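# Swing the cabinet door open to a right angle

## Task

Swing the cabinet door open until it stands at roughly 90 degrees and stays there by itself. The cabinet must not have moved from its place, and no part of the robot may be in contact with it at the end.

## Robot and tools

Robot: two six-joint arms, left_arm and right_arm. Each has a two-finger parallel gripper that opens to 85 mm. A block sticks out about 10 cm from the wrist 3 axis toward the gripper's +x side and turns with the hand. The fingers point along the gripper's +z axis and close along its y axis. end_effector_position is the point between the closed pads. Closed fingertips reach about 19 mm past it; open ones about 6 mm.

Frames: the scene frame has its origin at table-top height, midway between the nominal bases. +x points out over the table, +z points up, and left_arm is on the +y side. Image left and right do not match arm names. Calibrated bases in the scene frame: left_arm at (-0.010, +0.617, 0) m, right_arm at (+0.053, -0.683, 0) m, each with only a tiny yaw. Hand positions, orientations, velocities and wrist-camera poses in results are in that arm's own base frame. cam_high, cam_low and the table are in the scene frame. Printed hand poses can be off by a few centimetres, more at long reach.

Row layout: one flat list of 18 numbers covers both arms, even if only one moves. The first 9 are for left_arm and the next 9 for right_arm. Each block holds six absolute joint target angles in radians, in this order: shoulder lift, elbow, wrist 1, wrist 2, wrist 3, shoulder pan. The result lists use the same order. Then come three gripper numbers, each in [-1, 1]: position, force_limit, speed. Joint ranges: elbow -3.142 to 3.142; all others -6.283 to 6.283. A target more than 0.010 rad beyond a range end that also moves away from the current angle is refused. Gripper position: +1 is fully open, about -0.8 is where the pads meet, and -1 squeezes until blocked. Speed sets the finger rate: about 20 mm/s at -1, 85 at 0 and 150 at +1. force_limit and speed together set grip strength, roughly 30 to 245 N per pad. Both start at +1. A 0 is a real command, so to keep a gripper unchanged, resend the last three numbers sent to it. Stopped fingers only react to a position change of 0.01 or more.

Drive limits: joint targets change at most 2.09 rad/s (shoulder joints) or 3.14 rad/s (others). A target may lead the measured angle by at most 0.434 rad (shoulders) or 0.651 rad (others). If a target would put the gripper more than 150 mm from where it is (70 mm on quick-response setups), the whole arm's targets are pulled back. Far goals therefore need several actions. Motion lags commands by about 0.09 to 0.21 s, and fast motions can overshoot.

Tools:
execute_actions(actions, cameras): actions is a list of actions. Each action is a list of up to 15 rows, one per 1/30 s step. A short action repeats its last row to fill 15 steps (0.5 s). An empty list only returns the state and images. cameras picks image sources: omitted, null or ["all"] gives all, [] gives none.
move(target, speed, blend, stop_force, zero, blocking, cameras): target is one 18-number row of absolute joint goals, or a list of up to 15 rows. All joints move in step, so hands follow curves, and nothing avoids obstacles. speed is in rad/s for the joint with the farthest to go: 0.01 to 3.14, default 0.5, given as one value or one per target. blend is in rad and rounds corners in a list. stop_force (4 to 120 N) ends an arm's path when its wrist feels that much extra push against its motion; use a low speed with it. Omit it when backing away from a contact. zero (default true) re-zeroes the sensor first. blocking=false returns after about 0.5 s while the motion continues; it cannot be combined with stop_force. The result adds a move: line: done, off_target, moving, held or fault, plus limits=held if steps were withheld.
wait(seconds 0 to 10): lets time pass while commands are held.
stop(): brakes a running move.
zoom_image(camera, region=[x0, y0, x1, y1]): region is in image pixels, at most 504 by 504. Cameras are cam_high, cam_low, cam_left_wrist and cam_right_wrist, each 896x504.
zero_wrist_force(arm): subtracts the current wrist reading from later readings.
finished_scene(scene): give the current scene number once the door is open and the robot is clear. This cannot be undone.

Result lines: Joint positions, Joint velocities ("within noise" when still), and Joint targets (current drive goals) are listed per arm in the joint order above. Tool commands shows the current gripper commands. object_status: 0 moving, 1 blocked while opening, 2 blocked while closing (a grip), 3 reached the goal or pads met. position_measured is in counts: 3 is open, 78 is about 60 mm, 130 about 40 mm, 180 about 20 mm, 230 is pads together. Wrist force and Wrist torque are in the end effector's axes, plus a peak line. Joint torques include gravity, and positive means toward a larger angle. Other possible lines: "joint sent to its limit", "joint command not followed" (clearance check between arms), MOTOR HOT, TORQUE FAULT, FORCE FAULT and OVER-TEMPERATURE FAULT.

Avoid: any external force near 150 N (give or take 25 N), and contact torques reaching 306 N m (shoulders), 139 N m (elbow) or 50.2 N m (wrists). Either one freezes the arm for 10 s. The arms are stiff, so a target even slightly beyond a firm contact can trigger a fault. Approach the handle or door edge slowly and pull along the door's arc, not straight. Do not yank the cabinet out of place, slam the door, or hit hard. Keep the arms from colliding or pinching each other. Do not keep pushing toward unreachable poses, which heats the motors. Finally, release the door, back away, and confirm in images that it stays near 90 degrees.

Each tool is called by a JSON object that holds its "method" and its "body", one argument or row to a line.

## Session

{"method": "execute_actions", "body": {
  "actions": []
}}

Scene clock: 0.00 s.
left_arm: end_effector_position=(+0.8717, -0.5570, +0.2702) position_measured=3 object_status=3 end_effector_quat_wxyz=(-0.048, +0.924, -0.170, +0.341) | right_arm: end_effector_position=(+0.8722, +0.0836, +0.2470) position_measured=3 object_status=3 end_effector_quat_wxyz=(-0.061, +0.903, +0.390, +0.167)
Joint names: [shoulder lift, elbow, wrist 1, wrist 2, wrist 3, shoulder pan]
Joint positions: left_arm=[-1.108 1.663 -2.645 -1.074 2.767 -0.872] | right_arm=[-1.861 -1.816 -0.723 1.745 2.592 3.38]
Joint velocities: within noise
Joint torques (N m): no reading
Motor temperatures (°C): left_arm=[32 33 39 39 36 31] | right_arm=[35 31 37 42 36 37]
Wrist force (N): no reading
Wrist torque (N m): no reading
Wrist force, peak (N): no reading
Joint targets: left_arm=[-1.108 1.663 -2.645 -1.074 2.767 -0.872] | right_arm=[-1.861 -1.816 -0.723 1.745 2.592 3.380]
Tool commands: left_gripper/position=+1.0 left_gripper/force_limit=+1.0 left_gripper/speed=+1.0 right_gripper/position=+1.0 right_gripper/force_limit=+1.0 right_gripper/speed=+1.0

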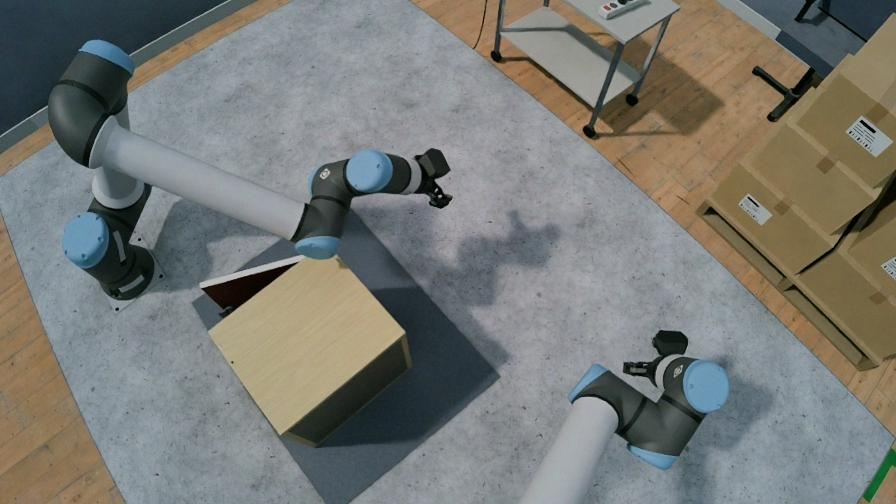

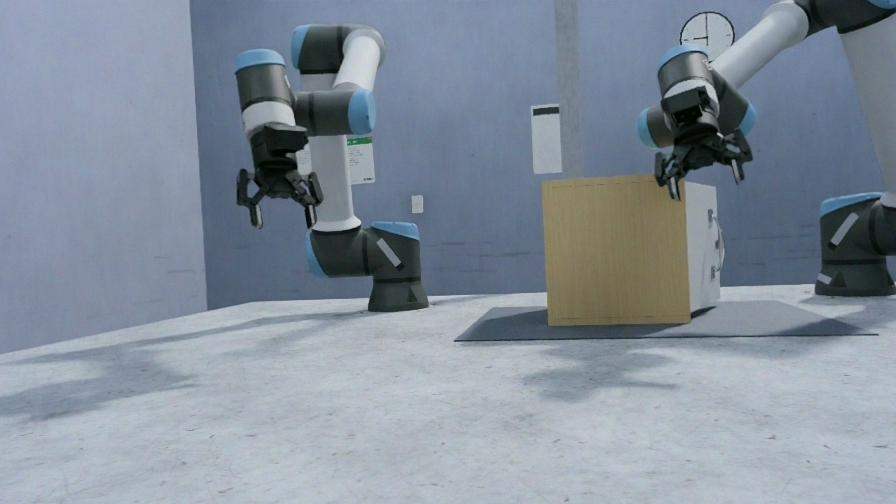

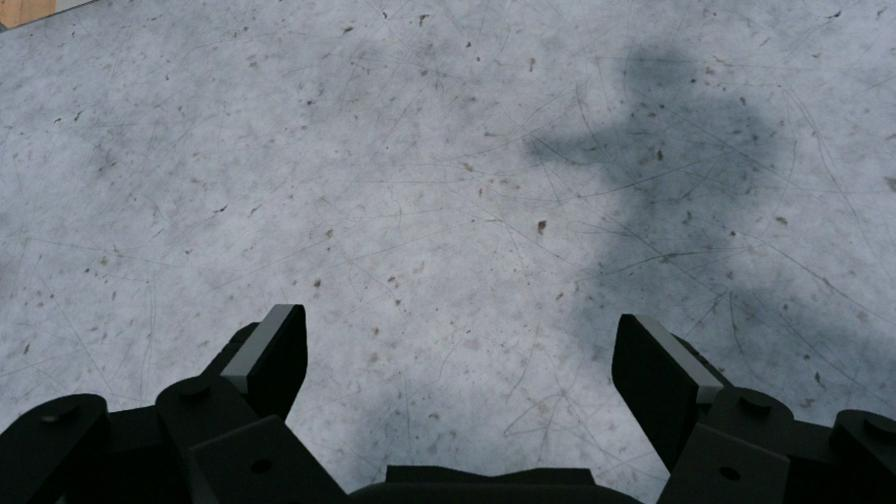

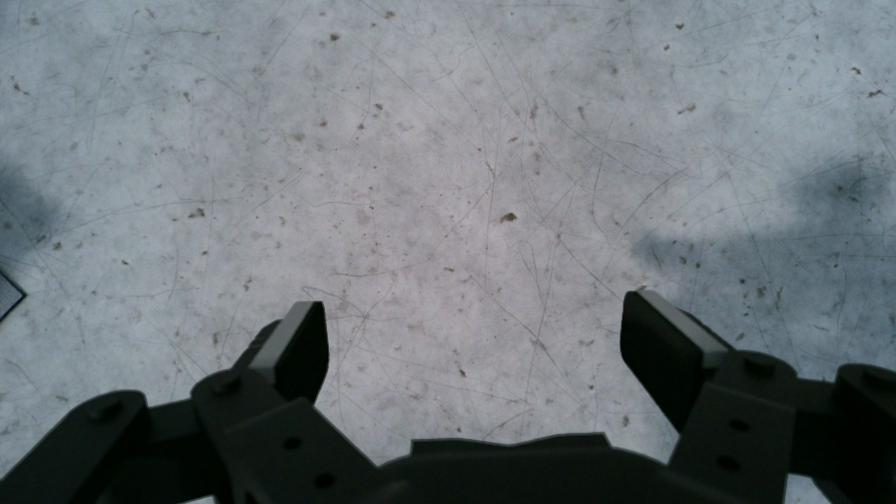

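{"method": "zoom_image", "body": {
  "camera": "cam_high",
  "region": [180, 220, 440, 460]
}}

{"method": "zoom_image", "body": {
  "camera": "cam_low",
  "region": [520, 150, 780, 350]
}}

Scaled by 1.938.

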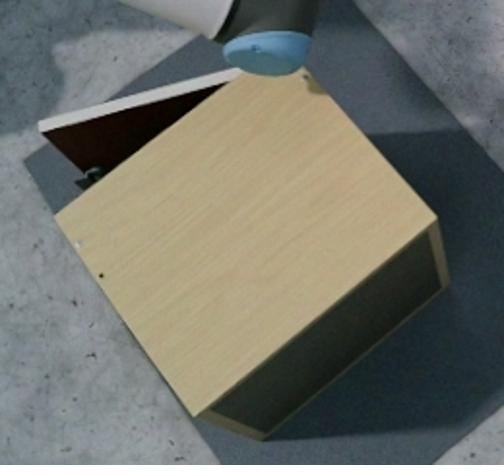

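Scaled by 1.938.

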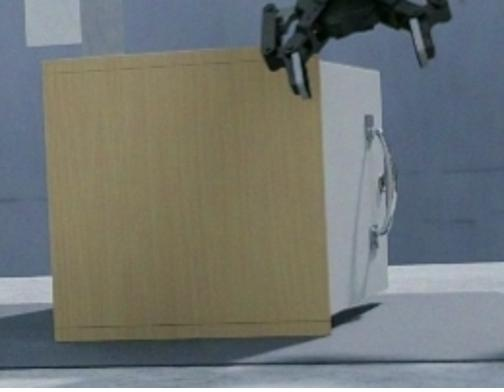

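{"method": "move", "body": {
  "target": [
    [-1.5,1.663,-2.2,-1.3,3.0,-0.872,-1,-1,-0.5,-1.861,-1.816,-0.723,1.745,2.592,3.38,1,1,1],
    [-1.8403,1.9573,-1.6878,-1.5708,3.66,-1.4,-1,-1,-0.5,-1.861,-1.816,-0.723,1.745,2.592,3.38,1,1,1]
  ],
  "speed": 0.6,
  "blend": [0.1,0]
}}

Scene clock: 65.00 s.
left_arm: end_effector_position=(+0.2608, -0.4872, +0.4207) position_measured=231 object_status=3 end_effector_quat_wxyz=(+0.000, -0.574, +0.819, +0.000) | right_arm: end_effector_position=(+0.8719, +0.0833, +0.2469) position_measured=3 object_status=3 end_effector_quat_wxyz=(-0.061, +0.903, +0.390, +0.166)
Joint names: [shoulder lift, elbow, wrist 1, wrist 2, wrist 3, shoulder pan]
Joint positions: left_arm=[-1.84 1.957 -1.688 -1.571 3.66 -1.4] | right_arm=[-1.861 -1.816 -0.723 1.745 2.592 3.38]
Joint velocities: within noise
Joint torques (N m): left_arm=[-44.26 -51.96 -2.01 -2.01 2.47 -8.94] | right_arm=[84.04 43.79 4.24 3.67 -2.63 -11.08]
Motor temperatures (°C): left_arm=[32 33 39 39 36 31] | right_arm=[35 32 37 42 36 37]
Wrist force (N): left_arm=[2.0 0.1 0.9] | right_arm=[0.0 0.1 0.4]
Wrist torque (N m): left_arm=[-0.05 -0.33 0.11] | right_arm=[0.01 0.01 0.00]
Wrist force, peak (N): left_arm=[-1.6 2.1 5.7] | right_arm=[-0.1 -0.2 0.8]
Joint targets: left_arm=[-1.840 1.957 -1.688 -1.571 3.660 -1.400] | right_arm=[-1.861 -1.816 -0.723 1.745 2.592 3.380]
move: done
camera_calibration:
cam_left_wrist: T_world_to_cam=[[-0.955497, 0.293956, 0.0248049, 0.391541], [0.286984, 0.906768, 0.30889, 0.265853], [0.0683079, 0.302262, -0.950774, 0.657202], [0, 0, 0, 1]] pos_world=[0.252928, -0.55481, 0.533019]
cam_right_wrist: T_world_to_cam=[[0.713385, -0.698992, 0.0499222, -0.569175], [-0.696933, -0.715121, -0.0537289, 0.697482], [0.0732564, 0.00353692, -0.997307, 0.312163], [0, 0, 0, 1]] pos_world=[0.869271, 0.0998313, 0.377211]

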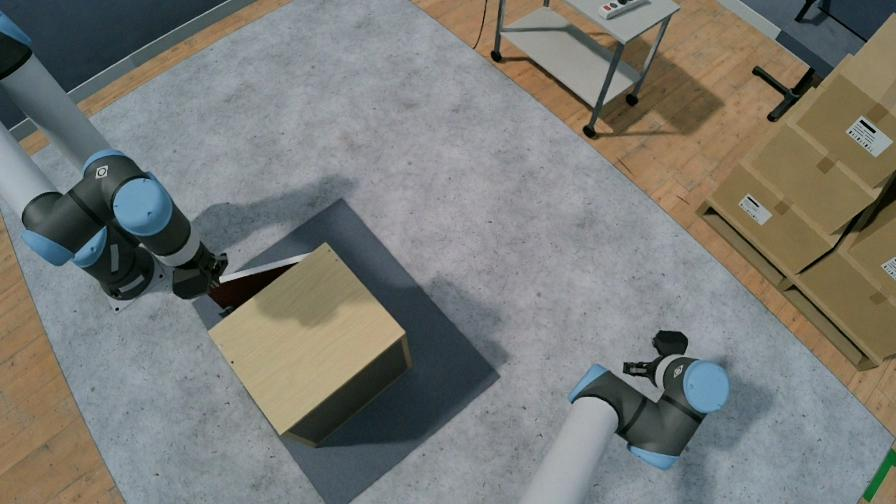

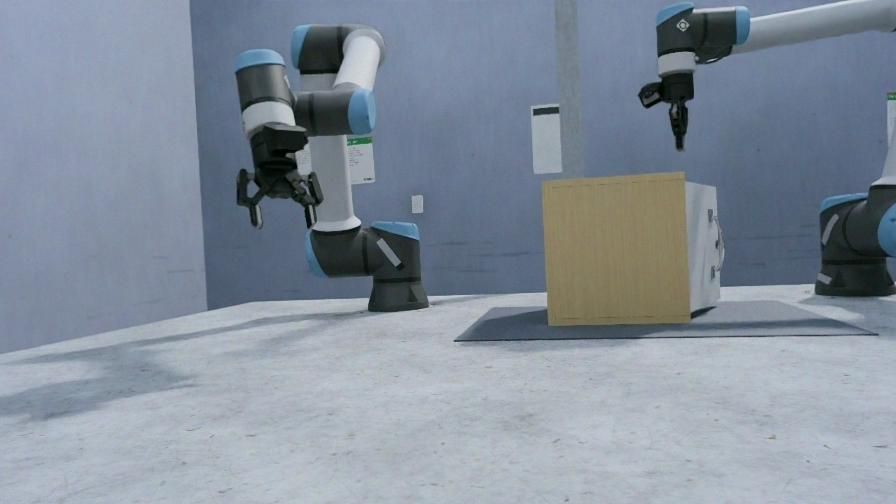

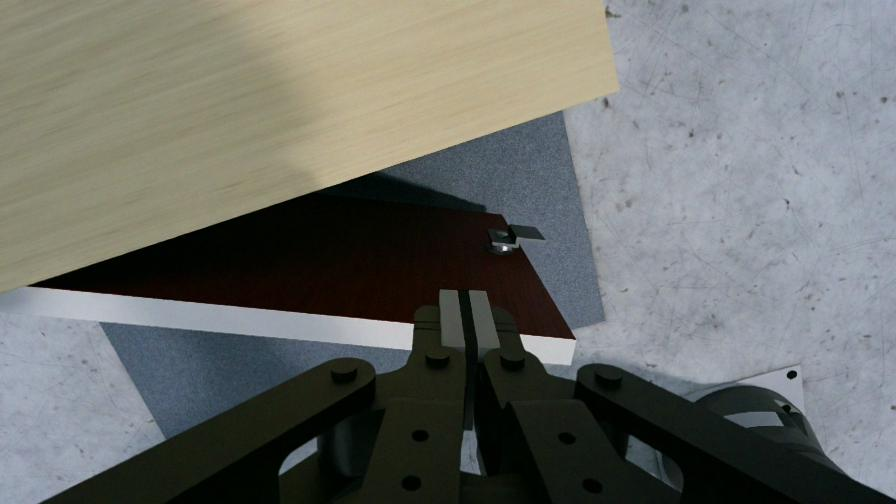

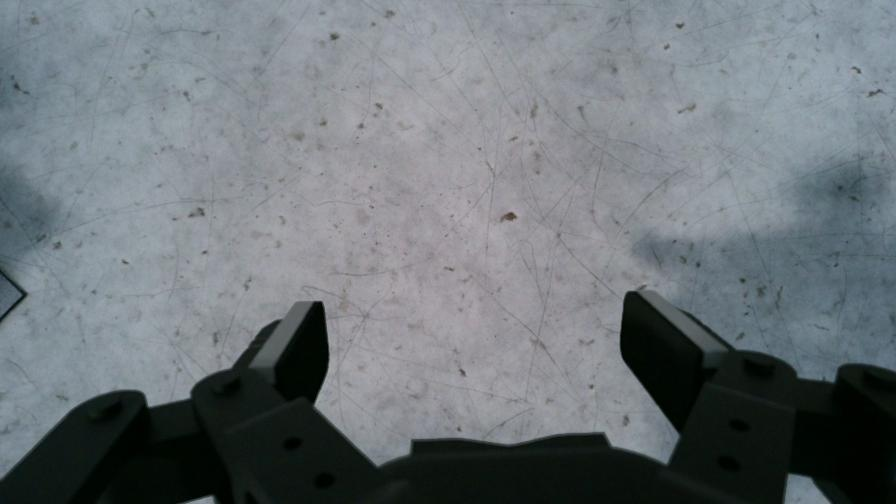

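{"method": "move", "body": {
  "target": [-1.7604,2.1893,-1.9997,-1.5708,3.66,-1.4,-1,-1,-0.5,-1.861,-1.816,-0.723,1.745,2.592,3.38,1,1,1],
  "speed": 0.25,
  "stop_force": 15,
  "cameras": ["cam_left_wrist"]
}}

{"method": "move", "body": {
  "target": [-1.9304,2.3058,-1.9462,-1.5708,4.047,-1.2966,-1,-1,-0.5,-1.861,-1.816,-0.723,1.745,2.592,3.38,1,1,1],
  "speed": 0.2,
  "stop_force": 25
}}

Scene clock: 84.37 s.
left_arm: end_effector_position=(+0.2607, -0.4870, +0.2608) position_measured=231 object_status=3 end_effector_quat_wxyz=(+0.000, -0.574, +0.819, +0.000) | right_arm: end_effector_position=(+0.8719, +0.0833, +0.2469) position_measured=3 object_status=3 end_effector_quat_wxyz=(-0.061, +0.903, +0.390, +0.166)
Joint names: [shoulder lift, elbow, wrist 1, wrist 2, wrist 3, shoulder pan]
Joint positions: left_arm=[-1.76 2.189 -2 -1.571 3.66 -1.4] | right_arm=[-1.861 -1.816 -0.723 1.745 2.592 3.38]
Joint velocities: within noise
Joint torques (N m): left_arm=[-45.69 -41.42 -6.27 -2.25 3.25 -10.49] | right_arm=[82.06 52.25 6.2 3.72 -2.22 -7.73]
Motor temperatures (°C): left_arm=[32 33 39 39 36 31] | right_arm=[35 32 37 42 36 37]
Wrist force (N): left_arm=[1.7 0.2 1.7] | right_arm=[-0.2 0.2 0.7]
Wrist torque (N m): left_arm=[-0.02 -0.28 0.10] | right_arm=[0.04 0.03 0.00]
Wrist force, peak (N): left_arm=[1.5 0.9 4.0] | right_arm=[-0.3 0.2 1.0]
Joint targets: left_arm=[-1.760 2.189 -2.000 -1.571 3.660 -1.400] | right_arm=[-1.861 -1.816 -0.723 1.745 2.592 3.380]
move: done
camera_calibration:
cam_left_wrist: T_world_to_cam=[[-0.955406, 0.294244, 0.0249005, 0.395452], [0.287286, 0.906675, 0.308881, 0.314969], [0.0683098, 0.302261, -0.950775, 0.505119], [0, 0, 0, 1]] pos_world=[0.252827, -0.554611, 0.373119]
Images, in order (width x height): cam_left_wrist 896x504.

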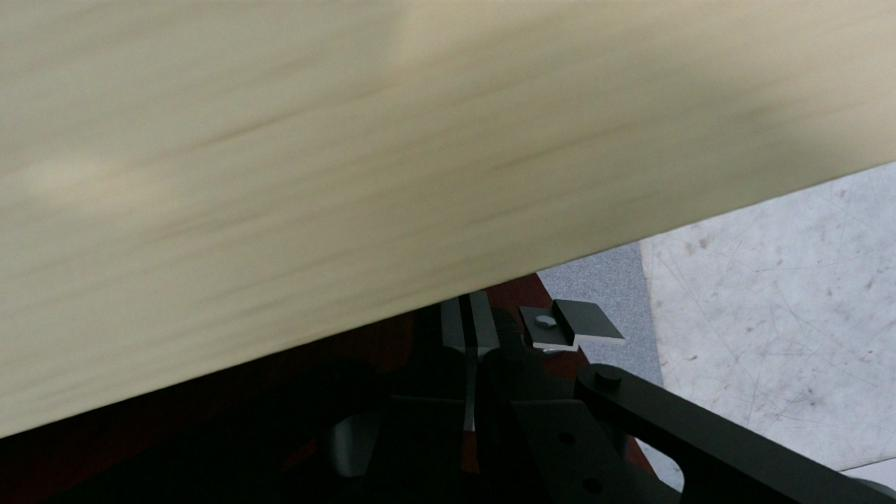

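Scene clock: 87.37 s.
left_arm: end_effector_position=(+0.2857, -0.3725, +0.2607) position_measured=231 object_status=3 end_effector_quat_wxyz=(+0.000, -0.453, +0.892, +0.000) | right_arm: end_effector_position=(+0.8719, +0.0833, +0.2469) position_measured=3 object_status=3 end_effector_quat_wxyz=(-0.061, +0.903, +0.390, +0.166)
Joint names: [shoulder lift, elbow, wrist 1, wrist 2, wrist 3, shoulder pan]
Joint positions: left_arm=[-1.93 2.306 -1.946 -1.571 4.047 -1.297] | right_arm=[-1.861 -1.816 -0.723 1.745 2.592 3.38]
Joint velocities: within noise
Joint torques (N m): left_arm=[3.06 -61.66 -6.13 1.26 3.42 -12.16] | right_arm=[80.63 51.51 6.24 3.19 -2.05 -6.63]
Motor temperatures (°C): left_arm=[32 33 39 39 36 31] | right_arm=[35 32 37 42 36 37]
Wrist force (N): left_arm=[1.6 0.0 1.0] | right_arm=[0.2 -0.1 0.1]
Wrist torque (N m): left_arm=[-0.04 -0.25 0.09] | right_arm=[-0.03 -0.03 0.00]
Wrist force, peak (N): left_arm=[3.1 -0.3 1.7] | right_arm=[-0.3 -0.6 0.6]
Joint targets: left_arm=[-1.930 2.306 -1.946 -1.571 4.047 -1.297] | right_arm=[-1.861 -1.816 -0.723 1.745 2.592 3.380]
move: done
camera_calibration:
cam_left_wrist: T_world_to_cam=[[-0.834896, 0.549845, 0.0248912, 0.44646], [0.529517, 0.790044, 0.308938, 0.0914048], [0.150203, 0.271111, -0.950756, 0.433728], [0, 0, 0, 1]] pos_world=[0.2592, -0.435286, 0.373019]
cam_right_wrist: T_world_to_cam=[[0.713382, -0.698995, 0.049922, -0.569172], [-0.696936, -0.715118, -0.053729, 0.697485], [0.0732564, 0.0035369, -0.997307, 0.312163], [0, 0, 0, 1]] pos_world=[0.869271, 0.0998314, 0.377211]

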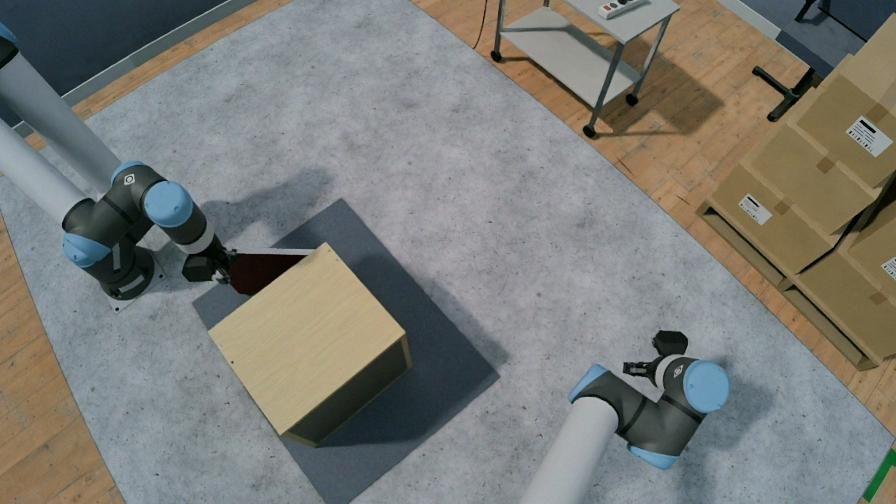

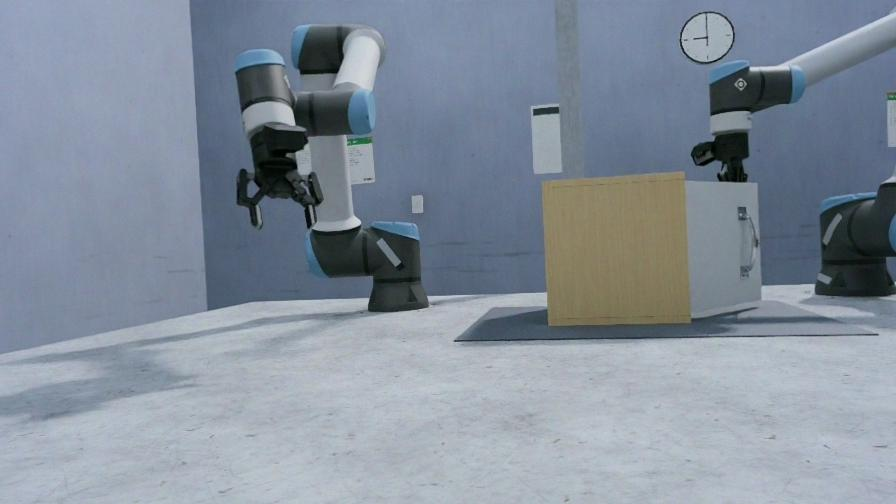

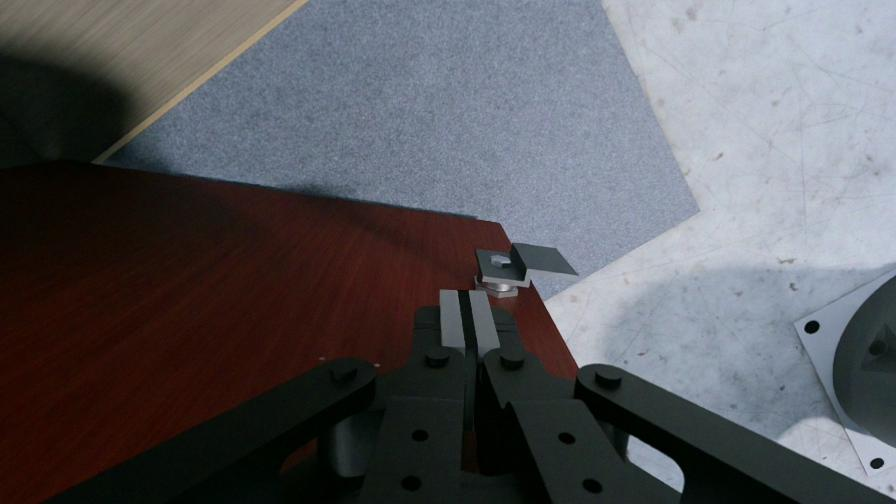

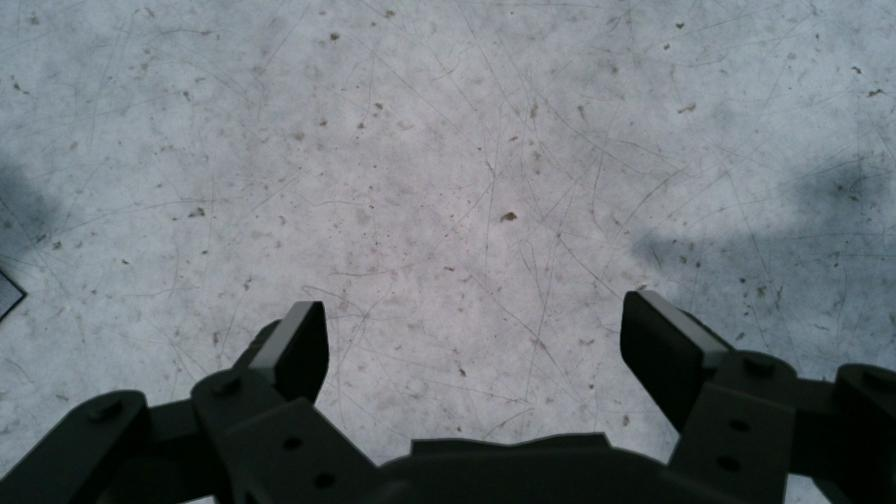

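Works well. Continue the arc.

{"method": "move", "body": {
  "target": [
    [-1.9419,2.3126,-1.9415,-1.5708,4.595,-1.0978,-1,-1,-0.5,-1.861,-1.816,-0.723,1.745,2.592,3.38,1,1,1],
    [-1.8642,2.2644,-1.971,-1.5708,5.0736,-0.9156,-1,-1,-0.5,-1.861,-1.816,-0.723,1.745,2.592,3.38,1,1,1],
    [-1.7565,2.1867,-2.001,-1.5708,5.464,-0.7893,-1,-1,-0.5,-1.861,-1.816,-0.723,1.745,2.592,3.38,1,1,1]
  ],
  "speed": [0.35,0.35,0.25],
  "blend": [0.05,0.05,0],
  "stop_force": 25
}}

Scene clock: 96.40 s.
left_arm: end_effector_position=(+0.4942, -0.2509, +0.2606) position_measured=231 object_status=3 end_effector_quat_wxyz=(+0.000, -0.015, +1.000, +0.000) | right_arm: end_effector_position=(+0.8719, +0.0833, +0.2469) position_measured=3 object_status=3 end_effector_quat_wxyz=(-0.061, +0.903, +0.390, +0.166)
Joint names: [shoulder lift, elbow, wrist 1, wrist 2, wrist 3, shoulder pan]
Joint positions: left_arm=[-1.756 2.187 -2.001 -1.571 5.464 -0.789] | right_arm=[-1.861 -1.816 -0.723 1.745 2.592 3.38]
Joint velocities: within noise
Joint torques (N m): left_arm=[-46.07 -42.27 -2.69 1.18 3.22 -8.46] | right_arm=[78.28 49.27 6.3 2.81 -1.37 0.24]
Motor temperatures (°C): left_arm=[32 34 39 39 36 31] | right_arm=[35 32 37 42 36 37]
Wrist force (N): left_arm=[1.6 0.2 1.2] | right_arm=[-0.2 -0.1 0.7]
Wrist torque (N m): left_arm=[-0.02 -0.25 0.11] | right_arm=[-0.02 0.04 0.01]
Wrist force, peak (N): left_arm=[4.1 0.3 2.1] | right_arm=[0.2 -0.2 0.9]
Joint targets: left_arm=[-1.756 2.187 -2.001 -1.571 5.464 -0.789] | right_arm=[-1.861 -1.816 -0.723 1.745 2.592 3.380]
move: done
camera_calibration:
cam_left_wrist: T_world_to_cam=[[-0.0785957, 0.996595, 0.0249155, 0.291936], [0.948705, 0.0670946, 0.308962, -0.503673], [0.306239, 0.0479206, -0.950748, 0.23621], [0, 0, 0, 1]] pos_world=[0.428445, -0.268468, 0.372918]
cam_right_wrist: T_world_to_cam=[[0.713382, -0.698995, 0.049922, -0.569172], [-0.696936, -0.715118, -0.053729, 0.697485], [0.0732564, 0.0035369, -0.997307, 0.312163], [0, 0, 0, 1]] pos_world=[0.869271, 0.0998314, 0.377211]

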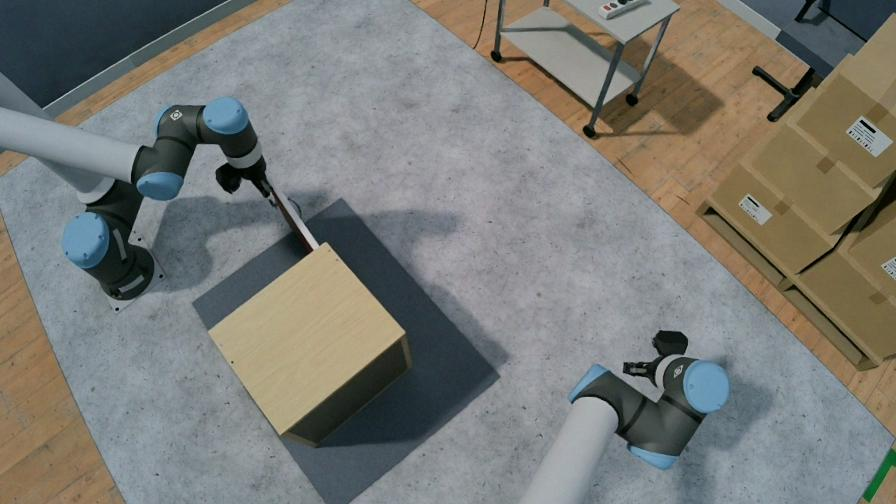

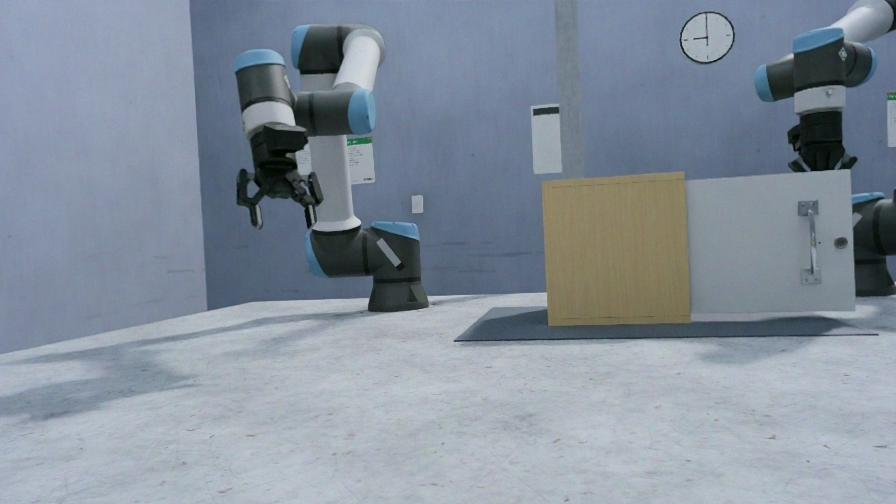

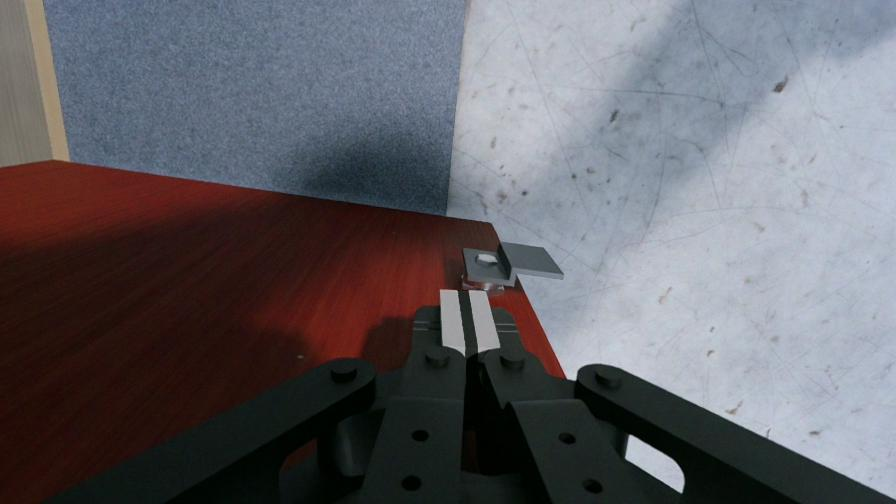

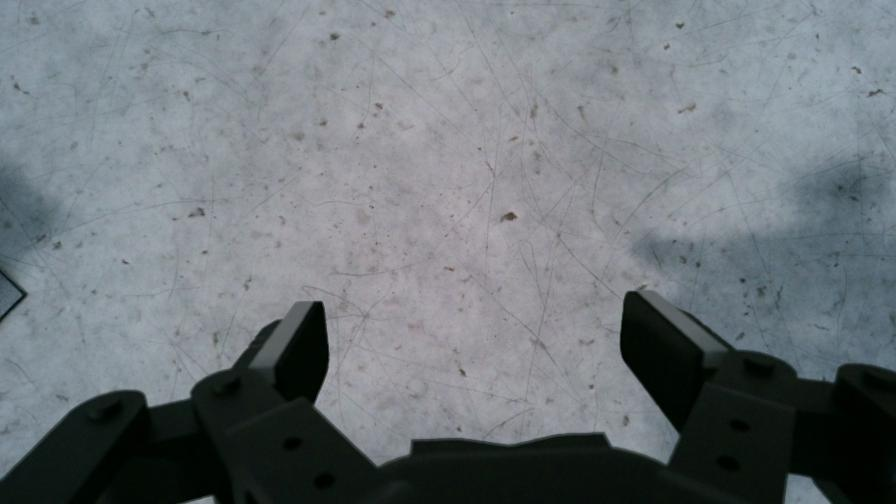

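{"method": "move", "body": {
  "target": [
    [-1.8435,2.2505,-1.9778,-1.5708,5.3937,-0.8596,-1,-1,-0.5,-1.861,-1.816,-0.723,1.745,2.592,3.38,1,1,1],
    [-1.9191,2.017,-1.6687,-1.5708,5.3937,-0.8596,-1,-1,-0.5,-1.861,-1.816,-0.723,1.745,2.592,3.38,1,1,1]
  ],
  "speed": [0.12,0.4]
}}

Scene clock: 109.73 s.
left_arm: end_effector_position=(+0.4449, -0.2496, +0.4167) position_measured=231 object_status=3 end_effector_quat_wxyz=(+0.000, -0.015, +1.000, +0.000) | right_arm: end_effector_position=(+0.8719, +0.0833, +0.2469) position_measured=3 object_status=3 end_effector_quat_wxyz=(-0.061, +0.903, +0.390, +0.166)
Joint names: [shoulder lift, elbow, wrist 1, wrist 2, wrist 3, shoulder pan]
Joint positions: left_arm=[-1.919 2.017 -1.669 -1.571 5.394 -0.86] | right_arm=[-1.861 -1.816 -0.723 1.745 2.592 3.38]
Joint velocities: within noise
Joint torques (N m): left_arm=[-7.75 -65.45 -2.01 0.97 3.61 -6.85] | right_arm=[76.63 47.01 6.33 2.6 -1.06 3.02]
Motor temperatures (°C): left_arm=[32 34 39 39 36 31] | right_arm=[35 32 37 42 36 37]
Wrist force (N): left_arm=[1.5 -0.1 1.1] | right_arm=[0.0 -0.1 0.6]
Wrist torque (N m): left_arm=[-0.09 -0.23 0.11] | right_arm=[-0.02 -0.01 0.00]
Wrist force, peak (N): left_arm=[3.1 1.0 4.9] | right_arm=[0.2 0.2 0.9]
Joint targets: left_arm=[-1.919 2.017 -1.669 -1.571 5.394 -0.860] | right_arm=[-1.861 -1.816 -0.723 1.745 2.592 3.380]
move: done
camera_calibration:
cam_left_wrist: T_world_to_cam=[[-0.0785957, 0.996595, 0.0249155, 0.282876], [0.948705, 0.0670946, 0.308962, -0.505218], [0.306239, 0.0479206, -0.950748, 0.399657], [0, 0, 0, 1]] pos_world=[0.379145, -0.267168, 0.529018]
cam_right_wrist: T_world_to_cam=[[0.713382, -0.698995, 0.049922, -0.569172], [-0.696936, -0.715118, -0.053729, 0.697485], [0.0732564, 0.0035369, -0.997307, 0.312163], [0, 0, 0, 1]] pos_world=[0.869271, 0.0998314, 0.377211]

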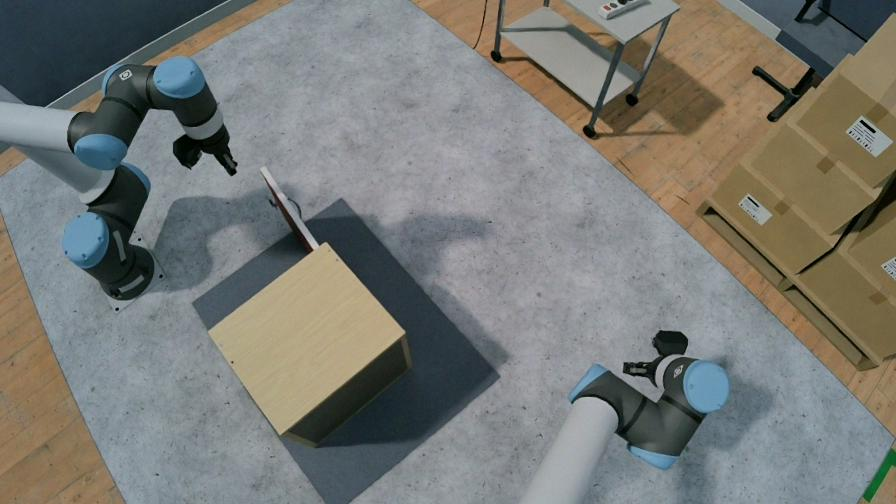

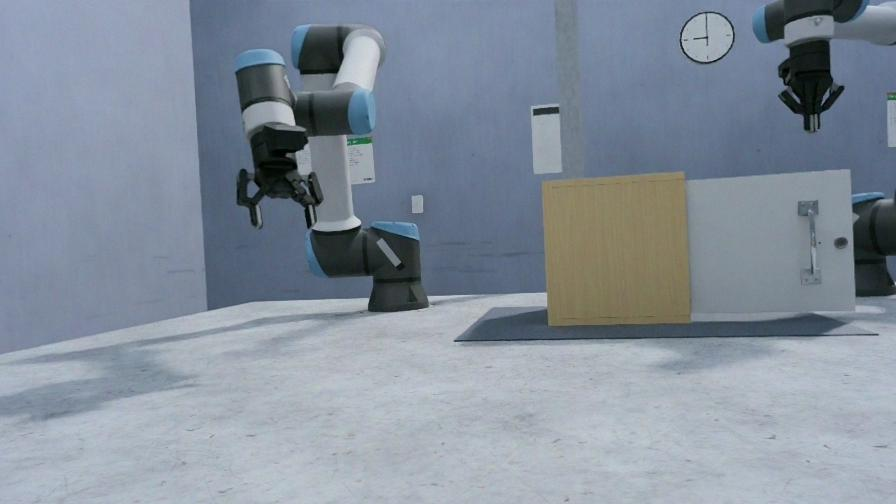

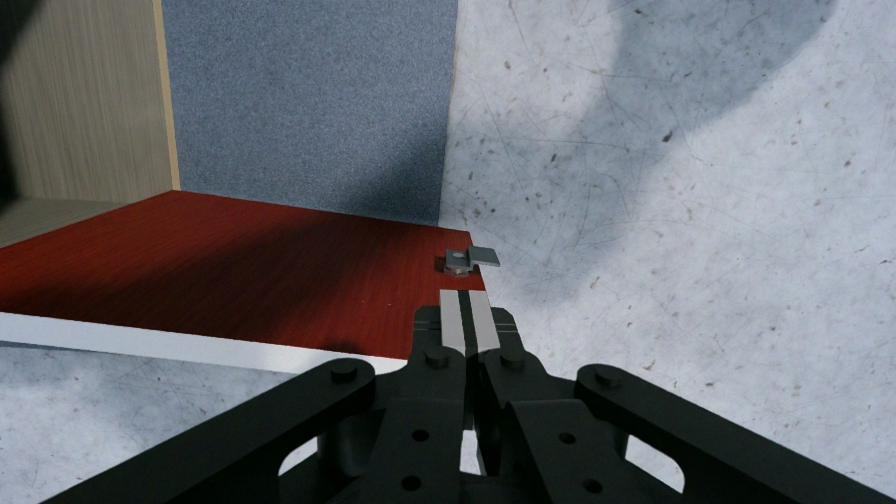

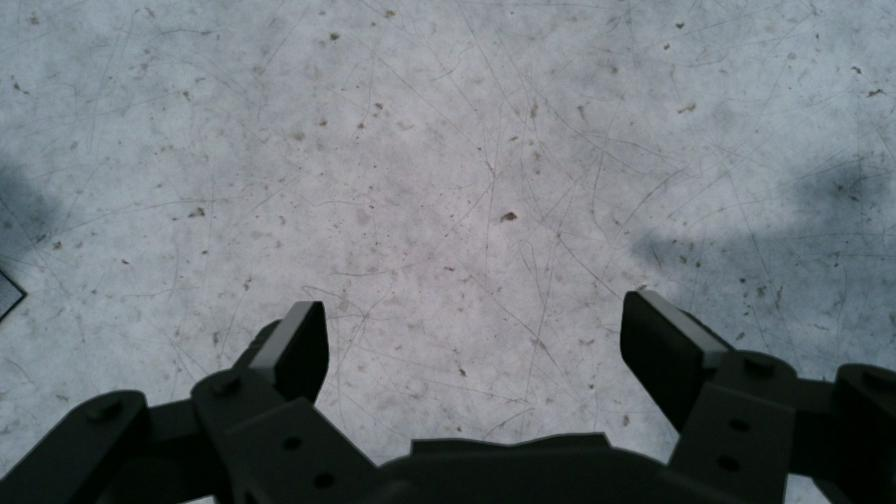

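{"method": "finished_scene", "body": {
  "scene": 1
}}

The scene is finished: the task was done.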